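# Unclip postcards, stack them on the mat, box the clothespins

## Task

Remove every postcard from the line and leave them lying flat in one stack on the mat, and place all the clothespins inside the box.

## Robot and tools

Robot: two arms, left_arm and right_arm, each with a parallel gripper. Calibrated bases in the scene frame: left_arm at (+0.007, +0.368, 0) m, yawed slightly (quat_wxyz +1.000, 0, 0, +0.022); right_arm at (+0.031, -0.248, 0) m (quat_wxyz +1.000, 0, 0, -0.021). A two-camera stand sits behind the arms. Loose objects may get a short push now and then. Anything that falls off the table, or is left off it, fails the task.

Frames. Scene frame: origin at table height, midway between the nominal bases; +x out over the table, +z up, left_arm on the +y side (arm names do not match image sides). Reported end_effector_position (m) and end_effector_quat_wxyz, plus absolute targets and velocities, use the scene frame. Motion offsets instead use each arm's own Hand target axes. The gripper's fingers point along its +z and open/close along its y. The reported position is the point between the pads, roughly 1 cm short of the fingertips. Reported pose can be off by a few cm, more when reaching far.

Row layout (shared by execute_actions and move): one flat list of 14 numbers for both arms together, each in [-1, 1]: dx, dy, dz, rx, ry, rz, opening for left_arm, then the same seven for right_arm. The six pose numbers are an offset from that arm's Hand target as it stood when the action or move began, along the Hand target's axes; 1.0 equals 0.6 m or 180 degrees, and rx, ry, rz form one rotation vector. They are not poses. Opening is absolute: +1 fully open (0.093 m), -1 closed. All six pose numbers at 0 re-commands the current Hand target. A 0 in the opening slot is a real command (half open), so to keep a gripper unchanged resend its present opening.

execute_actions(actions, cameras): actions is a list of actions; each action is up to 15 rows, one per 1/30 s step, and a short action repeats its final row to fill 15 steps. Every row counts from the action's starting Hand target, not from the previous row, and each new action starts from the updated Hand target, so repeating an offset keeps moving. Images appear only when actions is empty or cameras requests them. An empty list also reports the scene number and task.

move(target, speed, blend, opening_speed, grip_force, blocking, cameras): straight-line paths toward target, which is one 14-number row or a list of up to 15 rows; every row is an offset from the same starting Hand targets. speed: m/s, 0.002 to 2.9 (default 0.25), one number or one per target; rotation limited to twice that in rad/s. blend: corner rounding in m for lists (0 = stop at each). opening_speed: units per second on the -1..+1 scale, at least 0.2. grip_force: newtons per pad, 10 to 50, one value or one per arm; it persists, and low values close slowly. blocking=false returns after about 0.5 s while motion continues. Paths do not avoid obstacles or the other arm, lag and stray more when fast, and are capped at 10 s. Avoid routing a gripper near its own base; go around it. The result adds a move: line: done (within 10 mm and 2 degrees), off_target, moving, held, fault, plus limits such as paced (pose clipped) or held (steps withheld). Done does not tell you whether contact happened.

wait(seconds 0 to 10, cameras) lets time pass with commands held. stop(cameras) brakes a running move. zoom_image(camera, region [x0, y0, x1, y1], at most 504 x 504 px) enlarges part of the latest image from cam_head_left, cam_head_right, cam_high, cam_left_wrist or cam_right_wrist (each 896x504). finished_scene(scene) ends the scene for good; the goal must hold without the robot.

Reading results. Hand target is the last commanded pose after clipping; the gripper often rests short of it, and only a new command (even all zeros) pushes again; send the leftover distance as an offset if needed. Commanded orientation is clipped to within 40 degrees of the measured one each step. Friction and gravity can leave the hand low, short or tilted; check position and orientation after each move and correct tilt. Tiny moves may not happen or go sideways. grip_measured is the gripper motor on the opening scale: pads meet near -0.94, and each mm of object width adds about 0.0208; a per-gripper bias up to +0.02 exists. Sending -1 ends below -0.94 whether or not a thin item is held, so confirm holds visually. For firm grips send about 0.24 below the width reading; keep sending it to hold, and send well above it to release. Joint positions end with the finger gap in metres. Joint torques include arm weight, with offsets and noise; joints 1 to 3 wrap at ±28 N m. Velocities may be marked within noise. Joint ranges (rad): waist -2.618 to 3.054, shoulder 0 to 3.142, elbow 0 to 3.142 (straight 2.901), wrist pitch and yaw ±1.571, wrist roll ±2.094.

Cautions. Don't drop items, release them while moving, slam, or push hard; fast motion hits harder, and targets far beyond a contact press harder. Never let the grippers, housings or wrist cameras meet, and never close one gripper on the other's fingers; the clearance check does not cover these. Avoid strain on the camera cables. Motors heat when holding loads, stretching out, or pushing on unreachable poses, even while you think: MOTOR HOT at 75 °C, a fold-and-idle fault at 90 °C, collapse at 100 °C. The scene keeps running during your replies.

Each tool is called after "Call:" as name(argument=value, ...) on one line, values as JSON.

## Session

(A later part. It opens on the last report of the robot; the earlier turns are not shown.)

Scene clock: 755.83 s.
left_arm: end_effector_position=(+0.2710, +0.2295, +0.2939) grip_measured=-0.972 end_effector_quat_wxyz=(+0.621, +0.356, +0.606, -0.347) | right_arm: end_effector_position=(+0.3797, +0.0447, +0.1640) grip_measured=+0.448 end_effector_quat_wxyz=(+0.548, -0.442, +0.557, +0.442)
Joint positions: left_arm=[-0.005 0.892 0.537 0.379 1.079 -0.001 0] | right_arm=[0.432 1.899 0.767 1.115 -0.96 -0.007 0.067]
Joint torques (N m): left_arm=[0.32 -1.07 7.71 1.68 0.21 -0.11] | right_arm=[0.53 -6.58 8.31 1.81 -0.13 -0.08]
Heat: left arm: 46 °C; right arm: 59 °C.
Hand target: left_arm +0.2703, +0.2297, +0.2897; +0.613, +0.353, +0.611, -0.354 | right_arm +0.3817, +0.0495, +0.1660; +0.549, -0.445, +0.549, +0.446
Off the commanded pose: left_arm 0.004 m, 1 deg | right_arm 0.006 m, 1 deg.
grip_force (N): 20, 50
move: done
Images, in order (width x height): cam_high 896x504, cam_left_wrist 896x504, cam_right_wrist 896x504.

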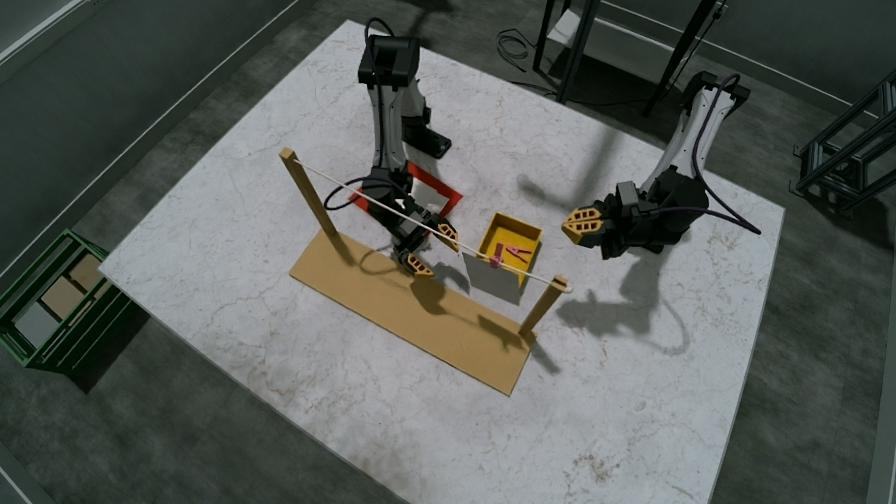

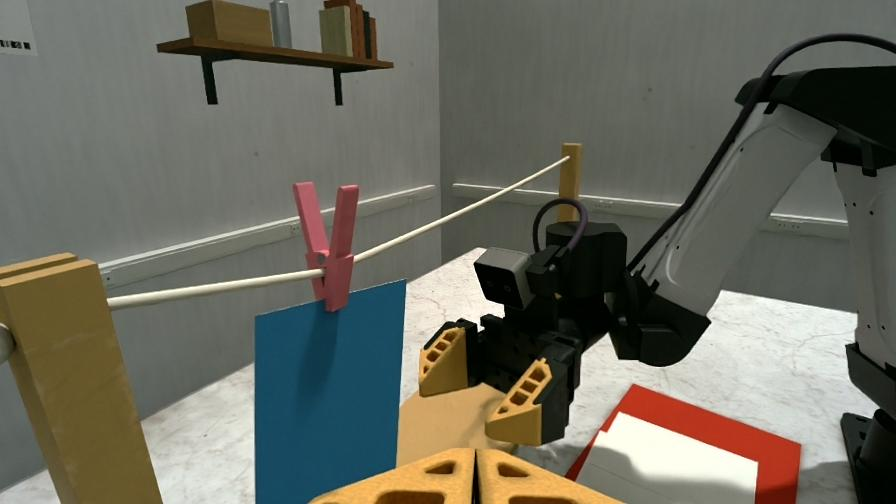

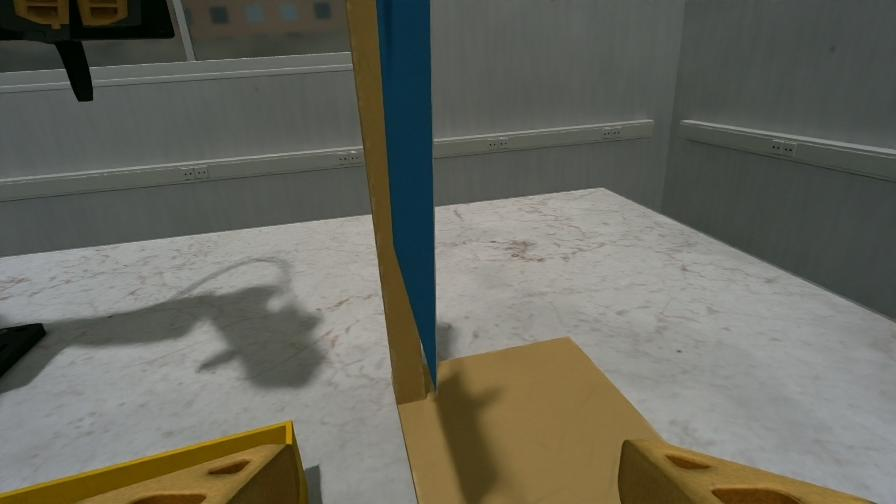

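Call:
move(target=[[0,0,0,0,0,0,-1,0,0.0115,0.02,0,0,0,0.45],[0,0,0,0,0,0,-1,0,0.0115,0.08,0,0,0,0.45]], speed=0.06, blend=[0.005,0], cameras=["cam_right_wrist","cam_left_wrist","cam_head_left"])

Call:
zoom_image(camera="cam_left_wrist", region=[240, 170, 600, 460])

Scene clock: 769.13 s.
left_arm: end_effector_position=(+0.2710, +0.2295, +0.2939) grip_measured=-0.972 end_effector_quat_wxyz=(+0.621, +0.356, +0.606, -0.347) | right_arm: end_effector_position=(+0.3798, +0.0932, +0.1701) grip_measured=+0.448 end_effector_quat_wxyz=(+0.553, -0.450, +0.542, +0.445)
Joint positions: left_arm=[-0.005 0.892 0.537 0.379 1.079 -0.001 0] | right_arm=[0.551 1.963 0.872 1.103 -0.862 -0.006 0.067]
Joint torques (N m): left_arm=[0.29 -1.03 7.68 1.68 0.21 -0.1] | right_arm=[0.49 -7.06 8.64 1.61 0.05 -0.08]
Heat: left arm: 44 °C; right arm: 60 °C.
Hand target: left_arm +0.2703, +0.2297, +0.2897; +0.613, +0.353, +0.611, -0.354 | right_arm +0.3848, +0.0979, +0.1661; +0.549, -0.445, +0.549, +0.446
Off the commanded pose: left_arm 0.004 m, 1 deg | right_arm 0.008 m, 1 deg.
grip_force (N): 20, 50
move: done
Images, in order (width x height): cam_head_left 896x504, cam_left_wrist 896x504, cam_right_wrist 896x504.

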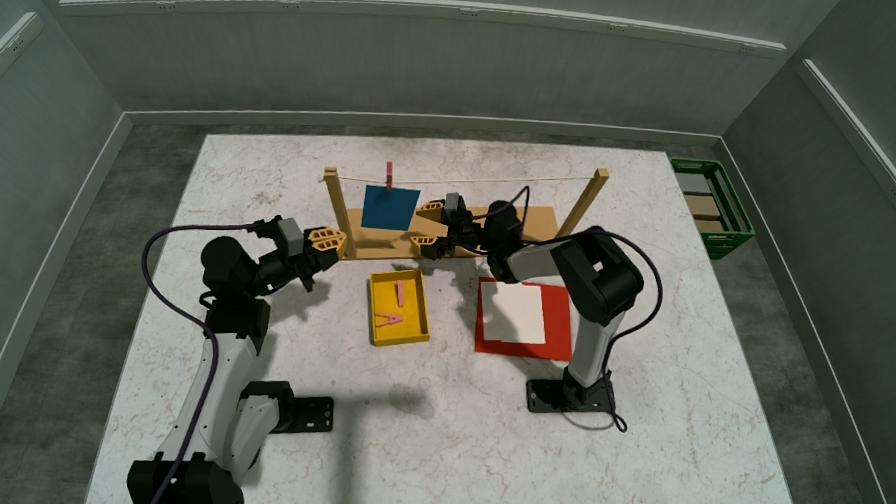

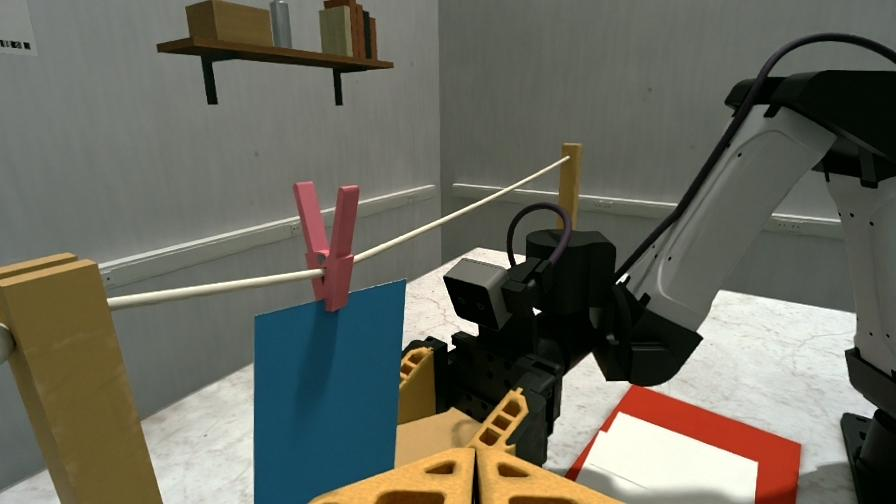

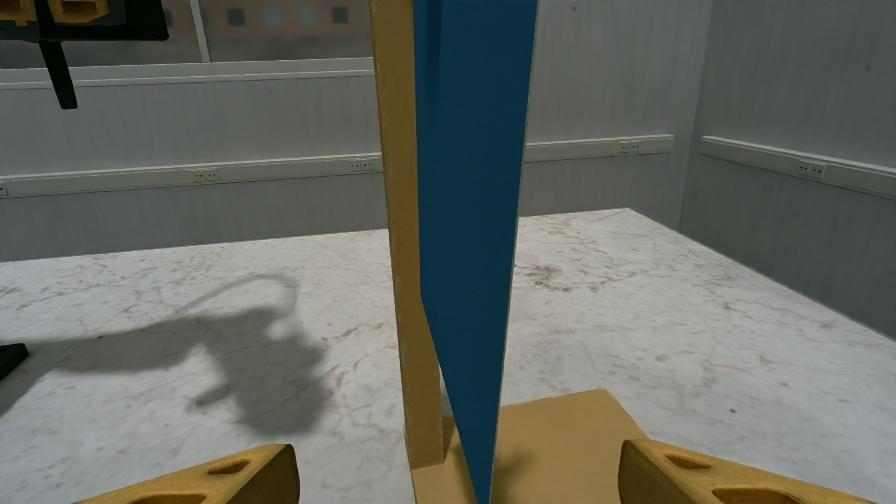

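Scaled by 1.400 from the camera's 896x504 image, which has a finer 1280x720 frame.

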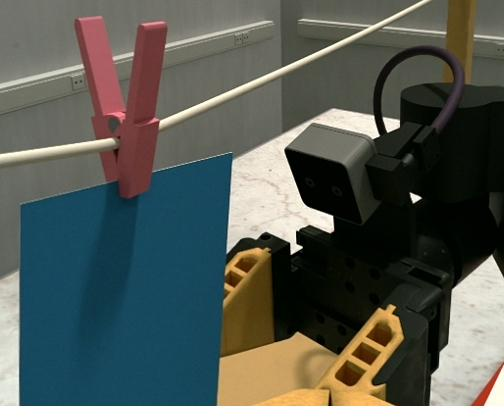

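Call:
move(target=[0,0,0,0,0,0,-1,0.0083,0,0.058,0,0,0,0.45], speed=0.05, cameras=["cam_right_wrist","cam_left_wrist","cam_high"])

Call:
zoom_image(camera="cam_left_wrist", region=[240, 170, 600, 460])

Call:
zoom_image(camera="cam_high", region=[380, 180, 600, 330])

Scene clock: 774.13 s.
left_arm: end_effector_position=(+0.2710, +0.2295, +0.2939) grip_measured=-0.972 end_effector_quat_wxyz=(+0.621, +0.356, +0.606, -0.347) | right_arm: end_effector_position=(+0.3874, +0.1269, +0.1658) grip_measured=+0.448 end_effector_quat_wxyz=(+0.553, -0.450, +0.542, +0.445)
Joint positions: left_arm=[-0.005 0.892 0.537 0.379 1.079 -0.001 0] | right_arm=[0.618 2.043 0.978 1.078 -0.795 -0.006 0.067]
Joint torques (N m): left_arm=[0.31 -1.01 7.72 1.68 0.21 -0.1] | right_arm=[0.54 -7.8 8.85 1.65 0.07 -0.09]
Heat: left arm: 44 °C; right arm: 61 °C.
Hand target: left_arm +0.2703, +0.2297, +0.2897; +0.613, +0.353, +0.611, -0.354 | right_arm +0.3920, +0.1319, +0.1610; +0.549, -0.445, +0.549, +0.446
Off the commanded pose: left_arm 0.004 m, 1 deg | right_arm 0.008 m, 1 deg.
grip_force (N): 20, 50
move: done
Images, in order (width x height): cam_high 896x504, cam_left_wrist 896x504, cam_right_wrist 896x504.

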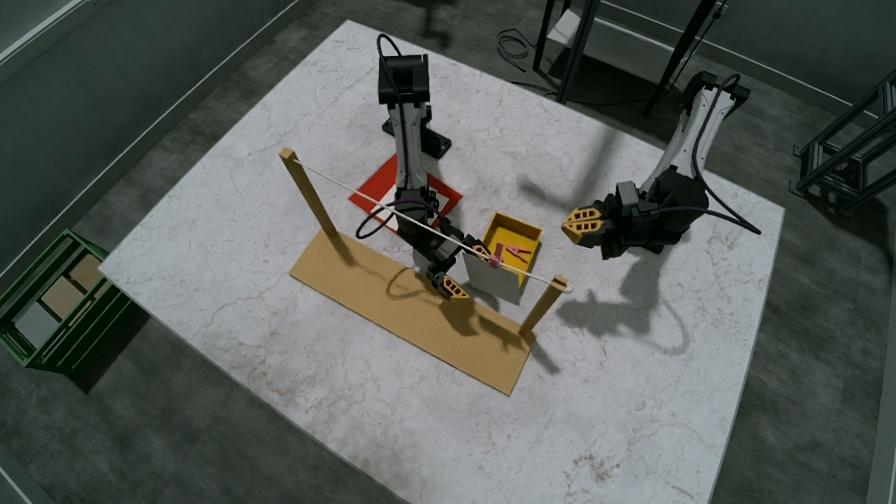

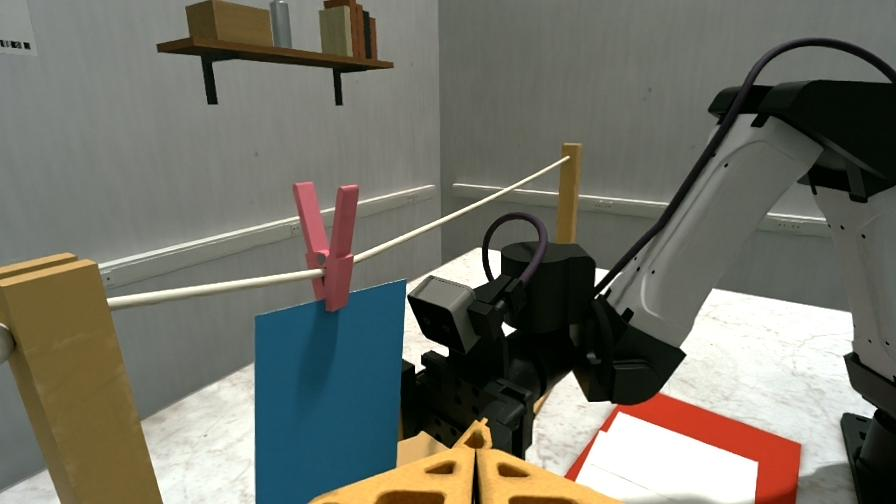

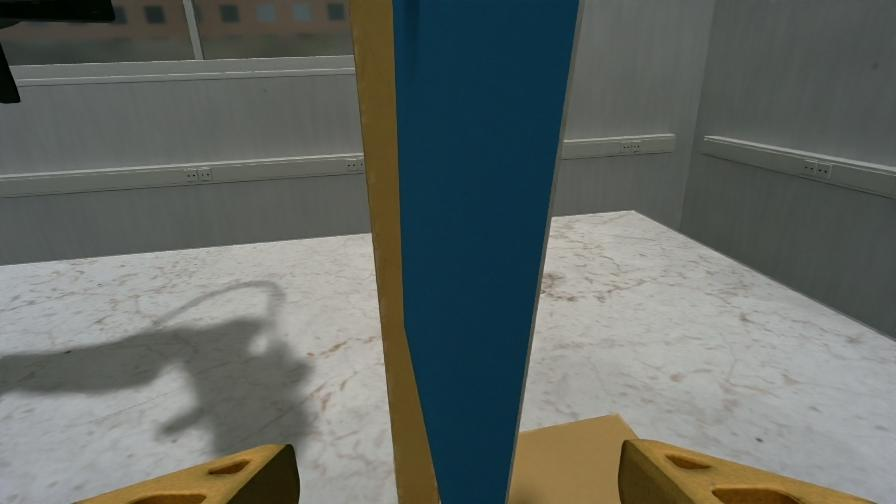

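Scaled by 1.400 from the camera's 896x504 image, which has a finer 1280x720 frame.

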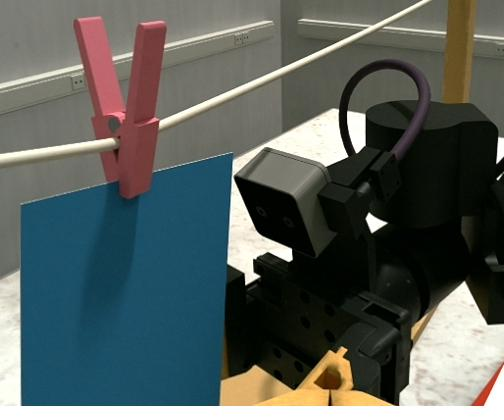

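Scaled by 2.291 from the camera's 896x504 image, which has a finer 1280x720 frame.

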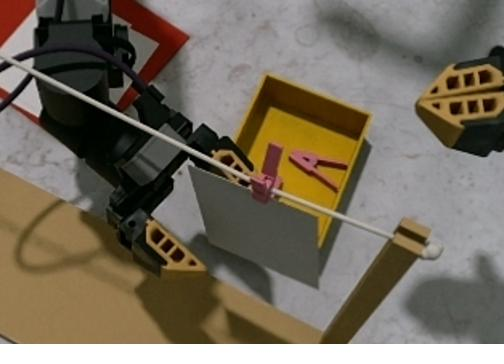

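Call:
wait(seconds=0.1, cameras=["cam_head_left","cam_head_right"])

Call:
zoom_image(camera="cam_head_left", region=[340, 150, 500, 260])

Scene clock: 779.37 s.
left_arm: end_effector_position=(+0.2710, +0.2295, +0.2939) grip_measured=-0.972 end_effector_quat_wxyz=(+0.621, +0.356, +0.606, -0.347) | right_arm: end_effector_position=(+0.3875, +0.1268, +0.1658) grip_measured=+0.448 end_effector_quat_wxyz=(+0.554, -0.450, +0.542, +0.445)
Joint positions: left_arm=[-0.005 0.892 0.537 0.379 1.079 -0.001 0] | right_arm=[0.618 2.043 0.978 1.078 -0.794 -0.006 0.067]
Joint torques (N m): left_arm=[0.34 -1.05 7.72 1.68 0.22 -0.11] | right_arm=[0.47 -7.79 8.9 1.63 0.08 -0.09]
Heat: left arm: 44 °C; right arm: 60 °C.
Hand target: left_arm +0.2703, +0.2297, +0.2897; +0.613, +0.353, +0.611, -0.354 | right_arm +0.3920, +0.1319, +0.1611; +0.549, -0.445, +0.549, +0.446
Tool commands: left_gripper/opening=-1.0 right_gripper/opening=+0.45
Off the commanded pose: left_arm 0.004 m, 1 deg | right_arm 0.008 m, 1 deg.
grip_force (N): 20, 50
wait: 0.10 s; at rest from the start
Images, in order (width x height): cam_head_left 896x504, cam_head_right 896x504.

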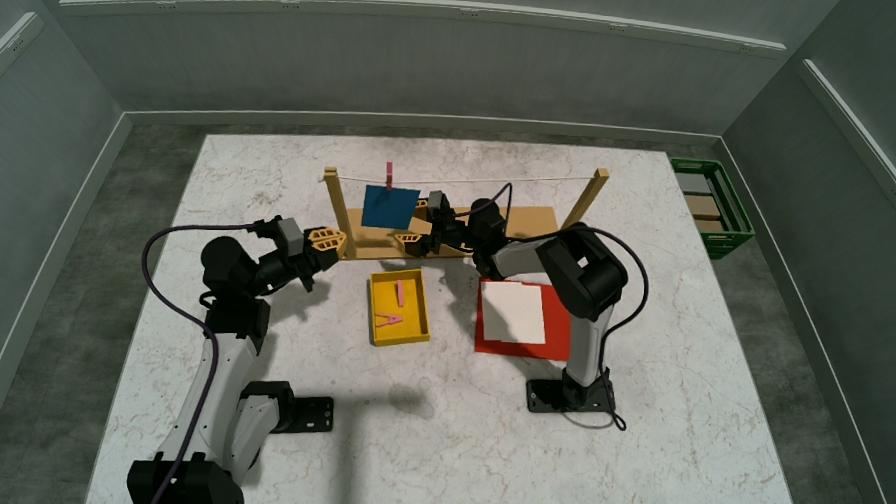

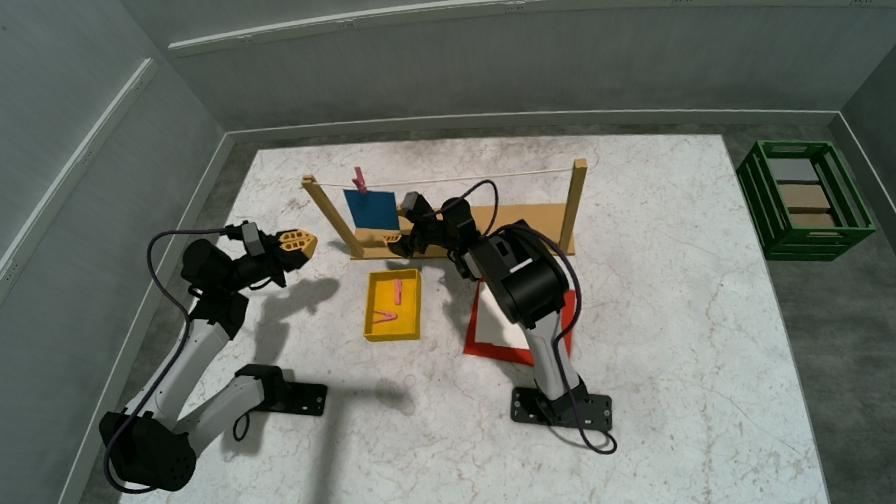

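Scaled by 3.150 from the camera's 896x504 image, which has a finer 1280x720 frame.

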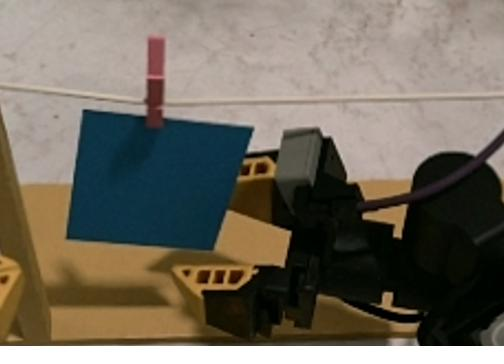

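Call:
move(target=[0,0,0,0,0,0,-1,0,0,0,0,0,0,-0.3], opening_speed=0.4, grip_force=[20,20], cameras=["cam_right_wrist","cam_left_wrist"])

Scene clock: 786.63 s.
left_arm: end_effector_position=(+0.2710, +0.2295, +0.2939) grip_measured=-0.972 end_effector_quat_wxyz=(+0.621, +0.356, +0.606, -0.347) | right_arm: end_effector_position=(+0.3875, +0.1268, +0.1658) grip_measured=-0.298 end_effector_quat_wxyz=(+0.553, -0.449, +0.542, +0.445)
Joint positions: left_arm=[-0.005 0.892 0.537 0.379 1.079 -0.001 0] | right_arm=[0.618 2.043 0.978 1.077 -0.794 -0.006 0.031]
Joint torques (N m): left_arm=[0.34 -1.06 7.69 1.67 0.21 -0.11] | right_arm=[0.53 -7.83 8.91 1.63 0.08 -0.09]
Heat: left arm: 44 °C; right arm: 60 °C.
Hand target: left_arm +0.2703, +0.2297, +0.2897; +0.613, +0.353, +0.611, -0.354 | right_arm +0.3920, +0.1319, +0.1610; +0.549, -0.445, +0.549, +0.446
Off the commanded pose: left_arm 0.004 m, 1 deg | right_arm 0.008 m, 1 deg.
grip_force (N): 20, 20
move: done
Images, in order (width x height): cam_left_wrist 896x504, cam_right_wrist 896x504.

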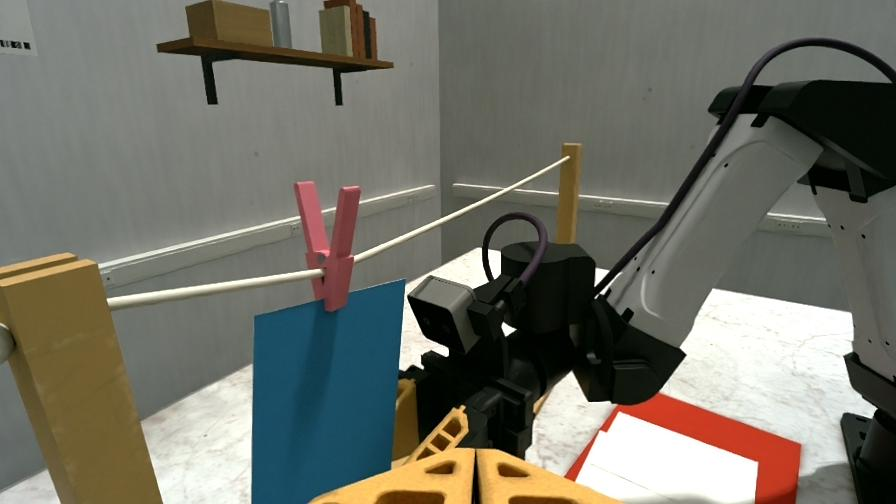

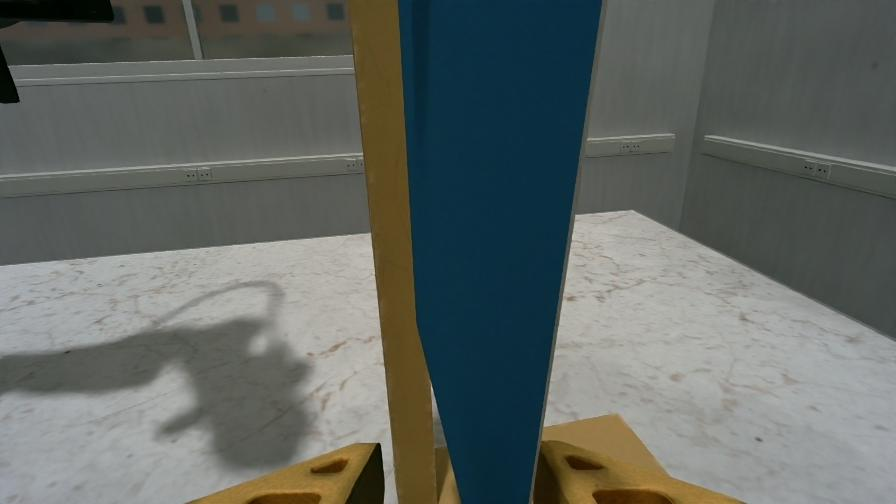

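Call:
move(target=[0,0,0,0,0,0,-1,0,0,0,0,0,0,-0.7], opening_speed=0.4, cameras=["cam_right_wrist"])

Call:
move(target=[0,0,0,0,0,0,-1,0,0,0,0,0,0,-1], opening_speed=0.4, cameras=["cam_right_wrist","cam_left_wrist","cam_head_left"])

Call:
zoom_image(camera="cam_head_left", region=[340, 150, 500, 260])

Scene clock: 790.47 s.
left_arm: end_effector_position=(+0.2710, +0.2295, +0.2939) grip_measured=-0.972 end_effector_quat_wxyz=(+0.621, +0.356, +0.606, -0.347) | right_arm: end_effector_position=(+0.3875, +0.1268, +0.1658) grip_measured=-0.698 end_effector_quat_wxyz=(+0.553, -0.449, +0.542, +0.445)
Joint positions: left_arm=[-0.005 0.892 0.537 0.379 1.079 -0.001 0] | right_arm=[0.618 2.043 0.978 1.077 -0.794 -0.006 0.012]
Joint torques (N m): left_arm=[0.36 -0.99 7.72 1.69 0.21 -0.11] | right_arm=[0.5 -7.8 8.85 1.63 0.07 -0.08]
Heat: left arm: 44 °C; right arm: 60 °C.
Hand target: left_arm +0.2703, +0.2297, +0.2897; +0.613, +0.353, +0.611, -0.354 | right_arm +0.3920, +0.1319, +0.1610; +0.549, -0.445, +0.549, +0.446
Off the commanded pose: left_arm 0.004 m, 1 deg | right_arm 0.008 m, 1 deg.
grip_force (N): 20, 20
move: done
Images, in order (width x height): cam_right_wrist 896x504.

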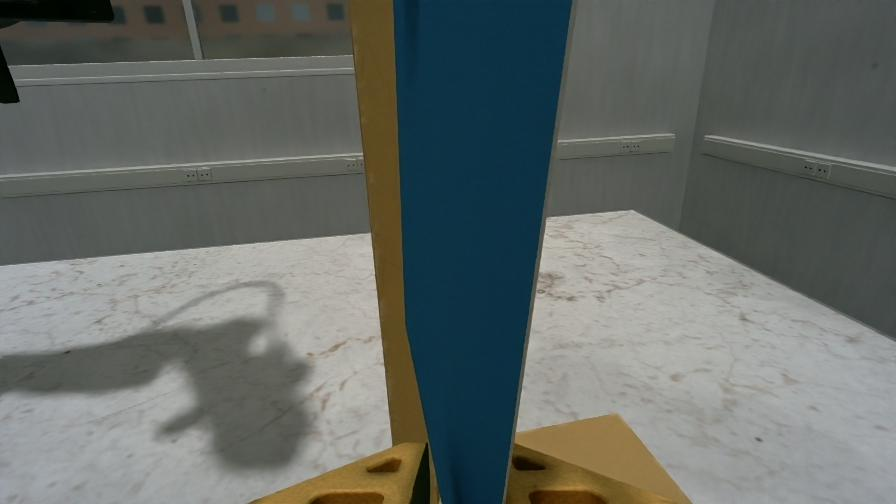

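Scene clock: 791.90 s.
left_arm: end_effector_position=(+0.2710, +0.2295, +0.2939) grip_measured=-0.972 end_effector_quat_wxyz=(+0.621, +0.356, +0.606, -0.347) | right_arm: end_effector_position=(+0.3875, +0.1268, +0.1658) grip_measured=-0.983 end_effector_quat_wxyz=(+0.553, -0.449, +0.542, +0.445)
Joint positions: left_arm=[-0.005 0.892 0.537 0.379 1.079 -0.001 0] | right_arm=[0.618 2.043 0.978 1.077 -0.794 -0.006 0]
Joint torques (N m): left_arm=[0.35 -1.05 7.68 1.68 0.21 -0.11] | right_arm=[0.49 -7.82 8.9 1.63 0.08 -0.09]
Heat: left arm: 44 °C; right arm: 60 °C.
Hand target: left_arm +0.2703, +0.2297, +0.2897; +0.613, +0.353, +0.611, -0.354 | right_arm +0.3920, +0.1319, +0.1610; +0.549, -0.445, +0.549, +0.446
Off the commanded pose: left_arm 0.004 m, 1 deg | right_arm 0.008 m, 1 deg.
grip_force (N): 20, 20
move: done
Images, in order (width x height): cam_head_left 896x504, cam_left_wrist 896x504, cam_right_wrist 896x504.

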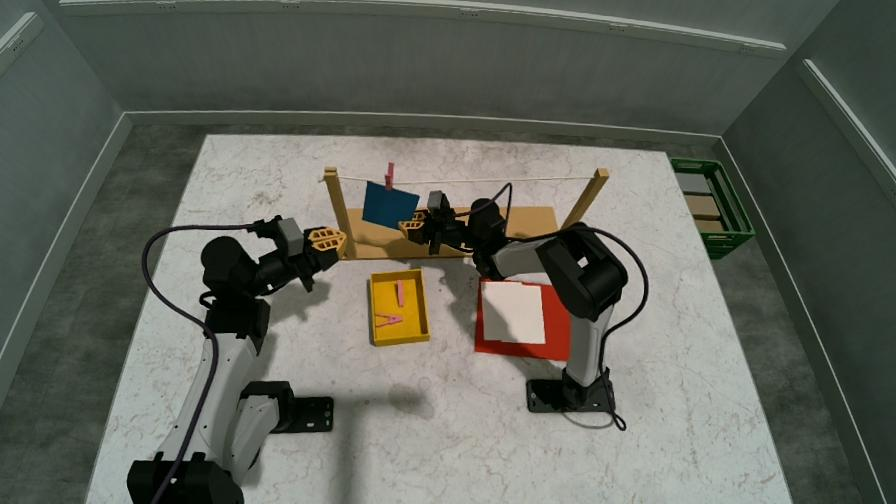

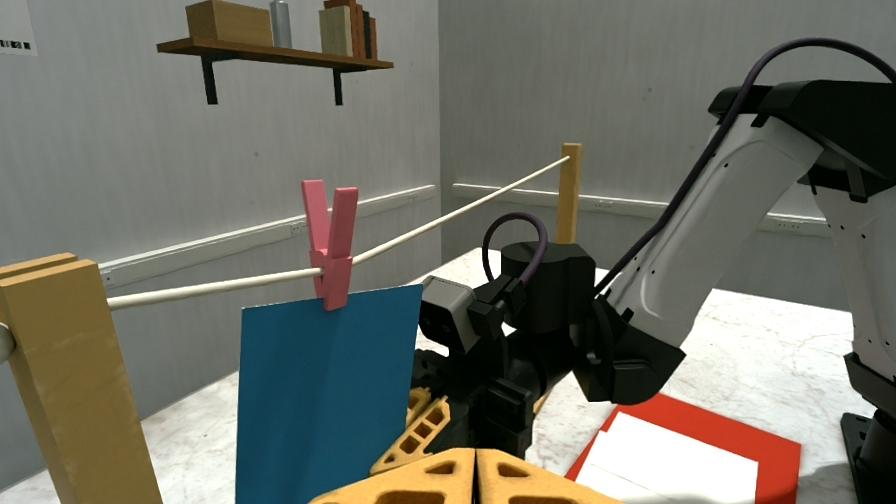

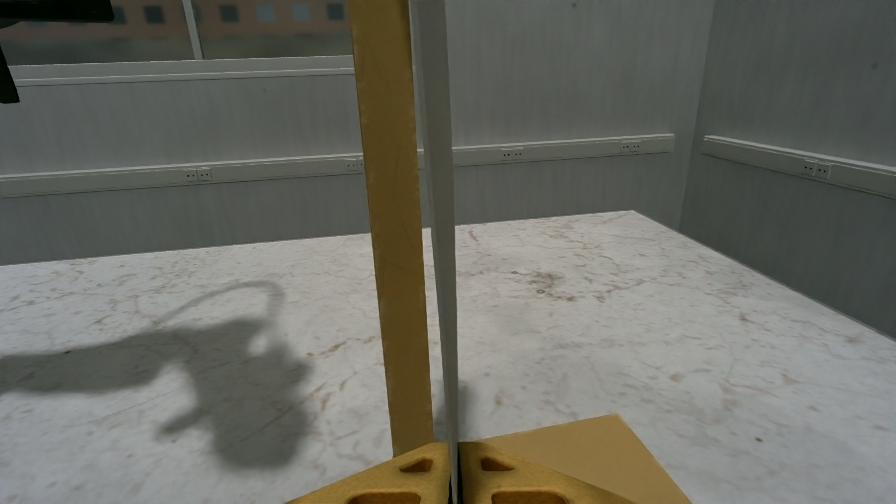

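Scaled by 3.150 from the camera's 896x504 image, which has a finer 1280x720 frame.

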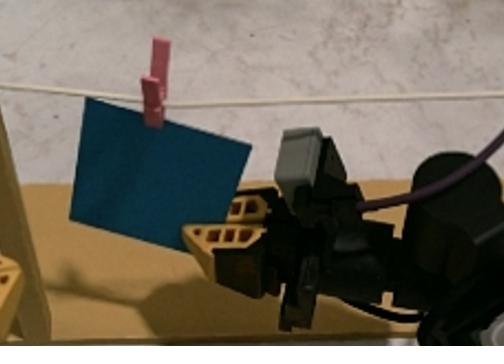

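Call:
move(target=[0,0,0,0,0,0,-1,0,-0.0233,0.0067,-0.067,0,0,-1], speed=0.04, cameras=["cam_right_wrist","cam_left_wrist","cam_head_left"])

Call:
zoom_image(camera="cam_head_left", region=[340, 150, 500, 260])

Scene clock: 801.17 s.
left_arm: end_effector_position=(+0.2710, +0.2295, +0.2939) grip_measured=-0.972 end_effector_quat_wxyz=(+0.621, +0.356, +0.606, -0.347) | right_arm: end_effector_position=(+0.4005, +0.1324, +0.1673) grip_measured=-0.988 end_effector_quat_wxyz=(+0.507, -0.504, +0.492, +0.498)
Joint positions: left_arm=[-0.005 0.892 0.537 0.379 1.079 -0.001 0] | right_arm=[0.562 2.155 1.179 0.994 -1.054 -0.005 0]
Joint torques (N m): left_arm=[0.32 -1.06 7.73 1.68 0.2 -0.11] | right_arm=[-0.43 -8.72 9.24 1.45 -0.08 -0.08]
Heat: left arm: 44 °C; right arm: 60 °C.
Hand target: left_arm +0.2703, +0.2297, +0.2897; +0.613, +0.353, +0.611, -0.354 | right_arm +0.4065, +0.1330, +0.1610; +0.499, -0.501, +0.499, +0.501
Off the commanded pose: left_arm 0.004 m, 1 deg | right_arm 0.009 m, 1 deg.
grip_force (N): 20, 20
move: done
Images, in order (width x height): cam_head_left 896x504, cam_left_wrist 896x504, cam_right_wrist 896x504.

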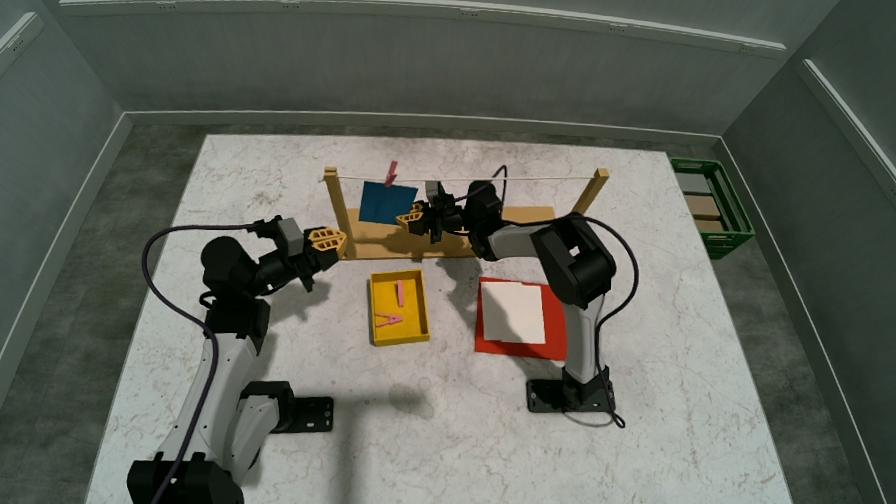

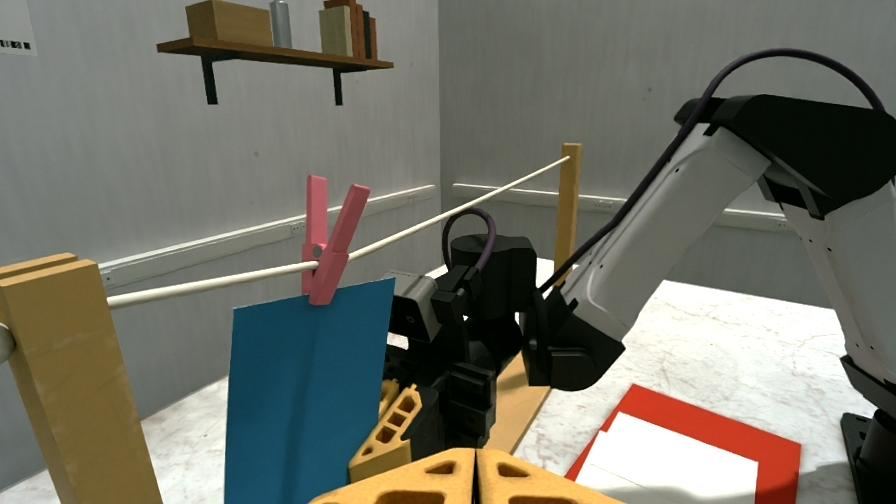

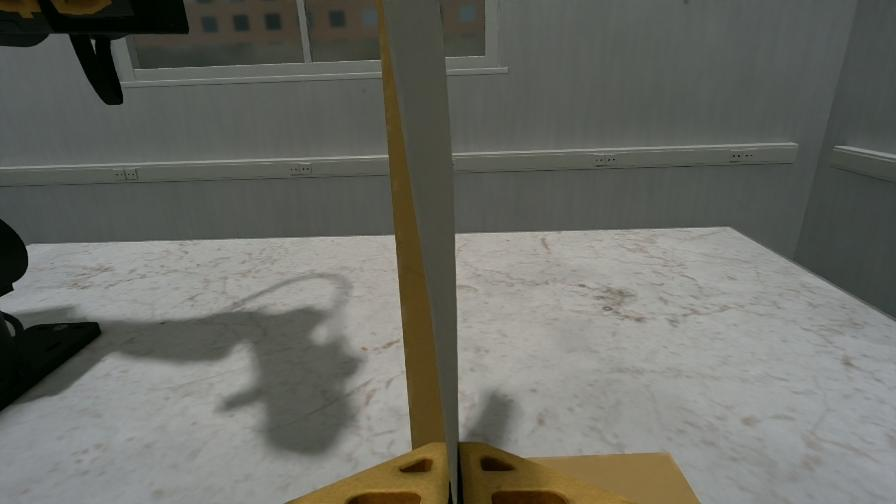

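Scaled by 3.150 from the camera's 896x504 image, which has a finer 1280x720 frame.

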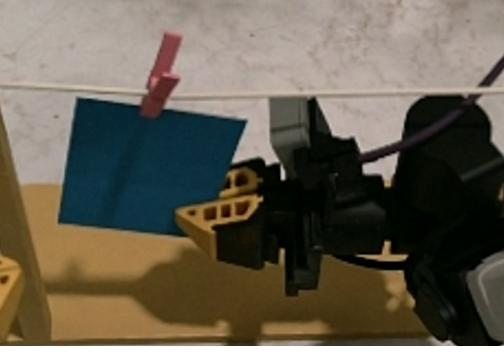

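Call:
move(target=[[-0.183,0.037,0.002,0,0,0,-1,0,0,0,0,0,0,-1],[-0.15,0.155,0.1475,0.138,0.2307,0.0527,0.45,0,0,0,0,0,0,-1]], speed=0.12, opening_speed=0.8, blend=[0.03,0], grip_force=[50,20], cameras=["cam_right_wrist","cam_left_wrist","cam_head_left","cam_high"])

Call:
zoom_image(camera="cam_high", region=[380, 130, 660, 330])

Scene clock: 829.37 s.
left_arm: end_effector_position=(+0.3922, +0.2003, +0.3836) grip_measured=+0.448 end_effector_quat_wxyz=(+0.412, +0.569, +0.666, -0.251) | right_arm: end_effector_position=(+0.4004, +0.1324, +0.1673) grip_measured=-0.988 end_effector_quat_wxyz=(+0.507, -0.504, +0.492, +0.498)
Joint positions: left_arm=[-0.138 1.994 2.561 -1.576 0.886 1.047 0.067] | right_arm=[0.562 2.155 1.179 0.994 -1.054 -0.005 0]
Joint torques (N m): left_arm=[-0.49 -6.91 7.31 1.19 0.46 -0.1] | right_arm=[-0.43 -8.69 9.18 1.45 -0.09 -0.09]
Heat: left arm: 45 °C; right arm: 60 °C.
Hand target: left_arm +0.3950, +0.1997, +0.3800; +0.297, +0.623, +0.668, -0.277 | right_arm +0.4066, +0.1330, +0.1611; +0.499, -0.501, +0.499, +0.501
Off the commanded pose: left_arm 0.005 m, 15 deg | right_arm 0.009 m, 1 deg.
joint sent to its limit (left arm) — joint 4 (wrist pitch), lower limit. The joint targets are off in orientation, not in position.
grip_force (N): 50, 20
move: off_target (left_arm); target 2's new opening was sent with left_arm's hand 0.005 m and 15 deg from that target
Images, in order (width x height): cam_head_left 896x504, cam_high 896x504, cam_left_wrist 896x504, cam_right_wrist 896x504.

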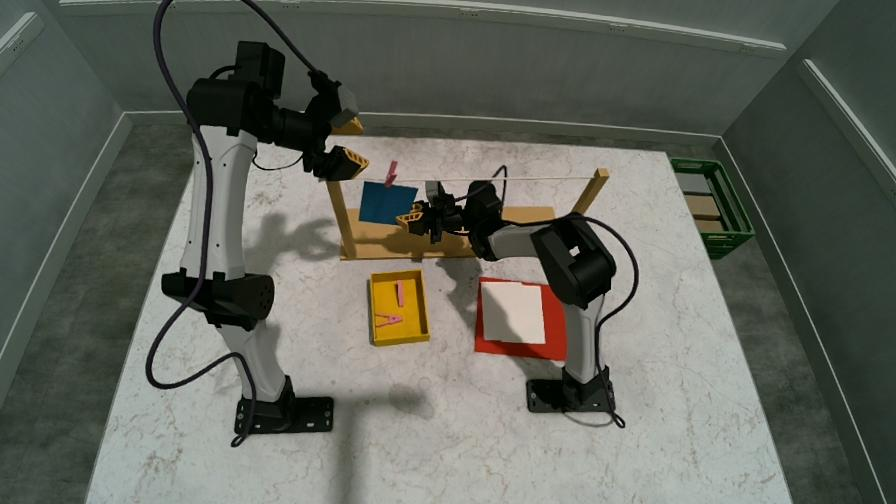

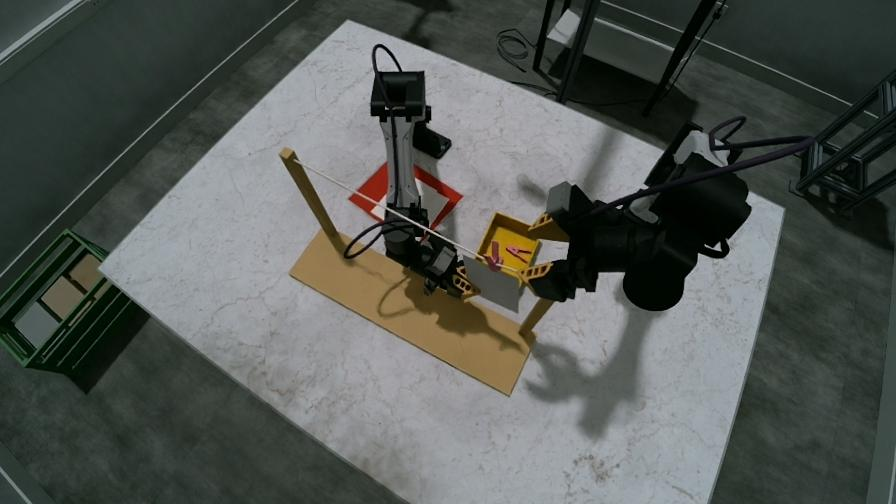

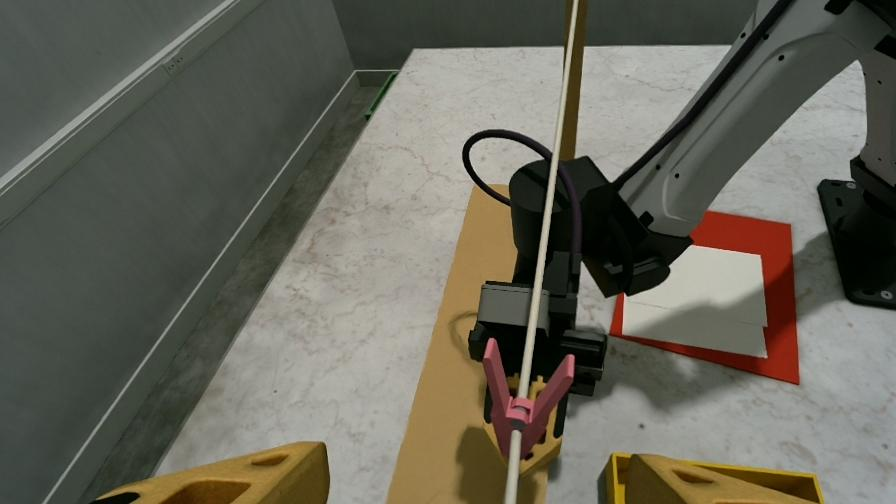

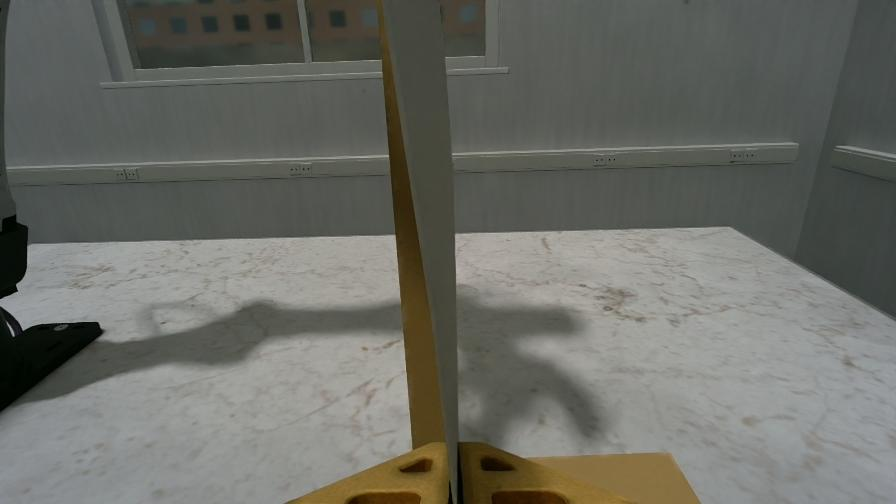

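Scaled by 1.800 from the camera's 896x504 image, which has a finer 1280x720 frame.

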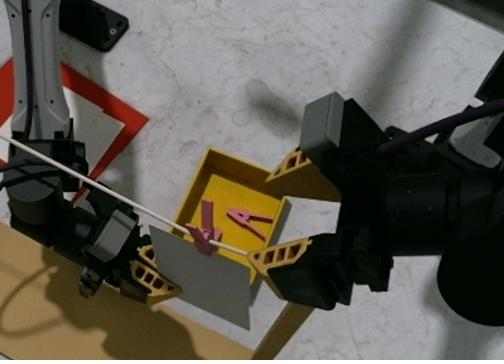

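Call:
execute_actions(actions=[], cameras=["cam_left_wrist","cam_high"])

Scene clock: 845.90 s.
left_arm: end_effector_position=(+0.3922, +0.2003, +0.3836) grip_measured=+0.448 end_effector_quat_wxyz=(+0.412, +0.569, +0.666, -0.251) | right_arm: end_effector_position=(+0.4004, +0.1324, +0.1673) grip_measured=-0.988 end_effector_quat_wxyz=(+0.507, -0.504, +0.492, +0.498)
Joint positions: left_arm=[-0.138 1.994 2.561 -1.576 0.886 1.047 0.067] | right_arm=[0.562 2.155 1.179 0.994 -1.054 -0.005 0]
Joint velocities: within noise
Joint torques (N m): left_arm=[-0.47 -6.94 7.34 1.18 0.46 -0.09] | right_arm=[-0.49 -8.72 9.22 1.46 -0.1 -0.09]
Heat: left arm: 45 °C; right arm: 60 °C.
Hand target: left_arm +0.3950, +0.1997, +0.3800; +0.297, +0.623, +0.668, -0.277 | right_arm +0.4066, +0.1330, +0.1611; +0.499, -0.501, +0.499, +0.501
Tool commands: left_gripper/opening=+0.45 right_gripper/opening=-1.0
Off the commanded pose: left_arm 0.005 m, 15 deg | right_arm 0.009 m, 1 deg.
grip_force (N): 50, 20
Images, in order (width x height): cam_high 896x504, cam_left_wrist 896x504.

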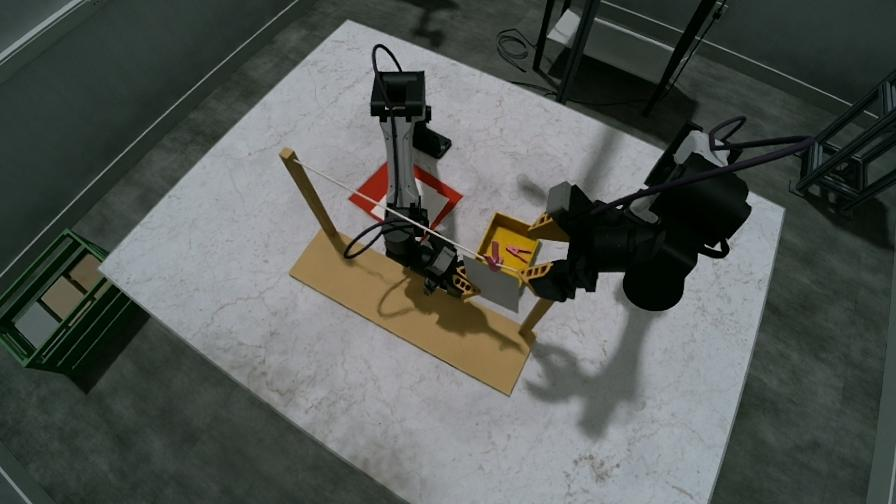

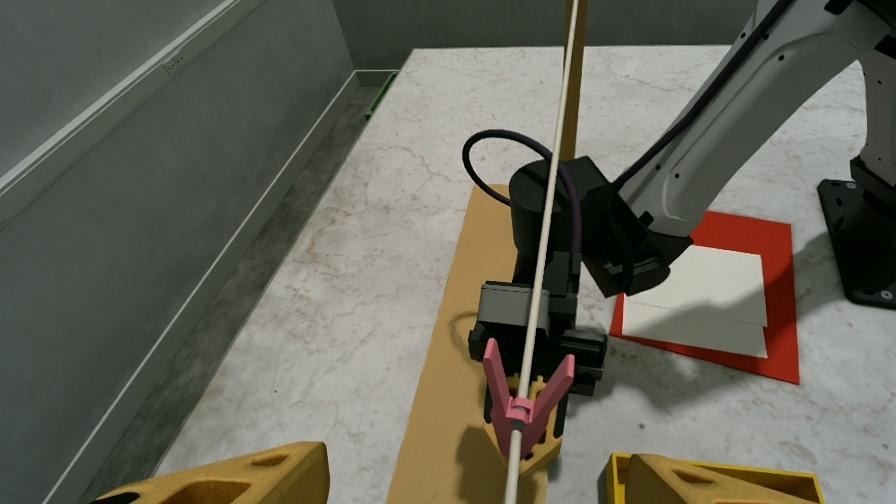

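Call:
move(target=[0.0065,-0.0113,0.0947,0,0,0,0.45,0,0,0,0,0,0,-1], speed=0.06, cameras=["cam_left_wrist"])

Call:
zoom_image(camera="cam_left_wrist", region=[250, 202, 754, 504])

Scene clock: 857.37 s.
left_arm: end_effector_position=(+0.3882, +0.1605, +0.3502) grip_measured=+0.448 end_effector_quat_wxyz=(+0.359, +0.601, +0.664, -0.264) | right_arm: end_effector_position=(+0.4004, +0.1324, +0.1673) grip_measured=-0.988 end_effector_quat_wxyz=(+0.507, -0.504, +0.492, +0.498)
Joint positions: left_arm=[-0.254 2.043 2.534 -1.576 0.82 1.047 0.067] | right_arm=[0.562 2.155 1.179 0.994 -1.054 -0.005 0]
Joint torques (N m): left_arm=[-0.42 -7.54 5.41 1.12 0.45 -0.01] | right_arm=[-0.43 -8.72 9.21 1.46 -0.1 -0.08]
Heat: left arm: 45 °C; right arm: 61 °C.
Hand target: left_arm +0.3910, +0.1599, +0.3389; +0.297, +0.623, +0.669, -0.277 | right_arm +0.4066, +0.1330, +0.1611; +0.499, -0.501, +0.499, +0.501
Off the commanded pose: left_arm 0.012 m, 8 deg | right_arm 0.009 m, 1 deg.
joint sent to its limit (left arm) — joint 4 (wrist pitch), lower limit. The joint targets are off in orientation, not in position.
grip_force (N): 50, 20
move: off_target (left_arm)
Images, in order (width x height): cam_left_wrist 896x504.

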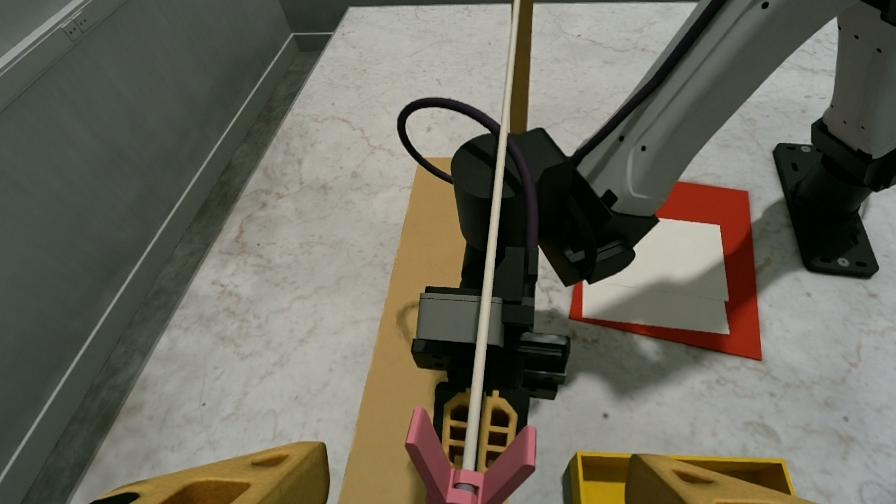

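Scaled by 1.000.

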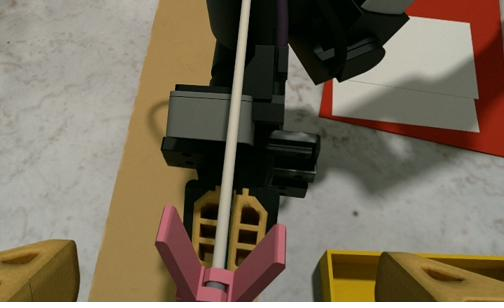

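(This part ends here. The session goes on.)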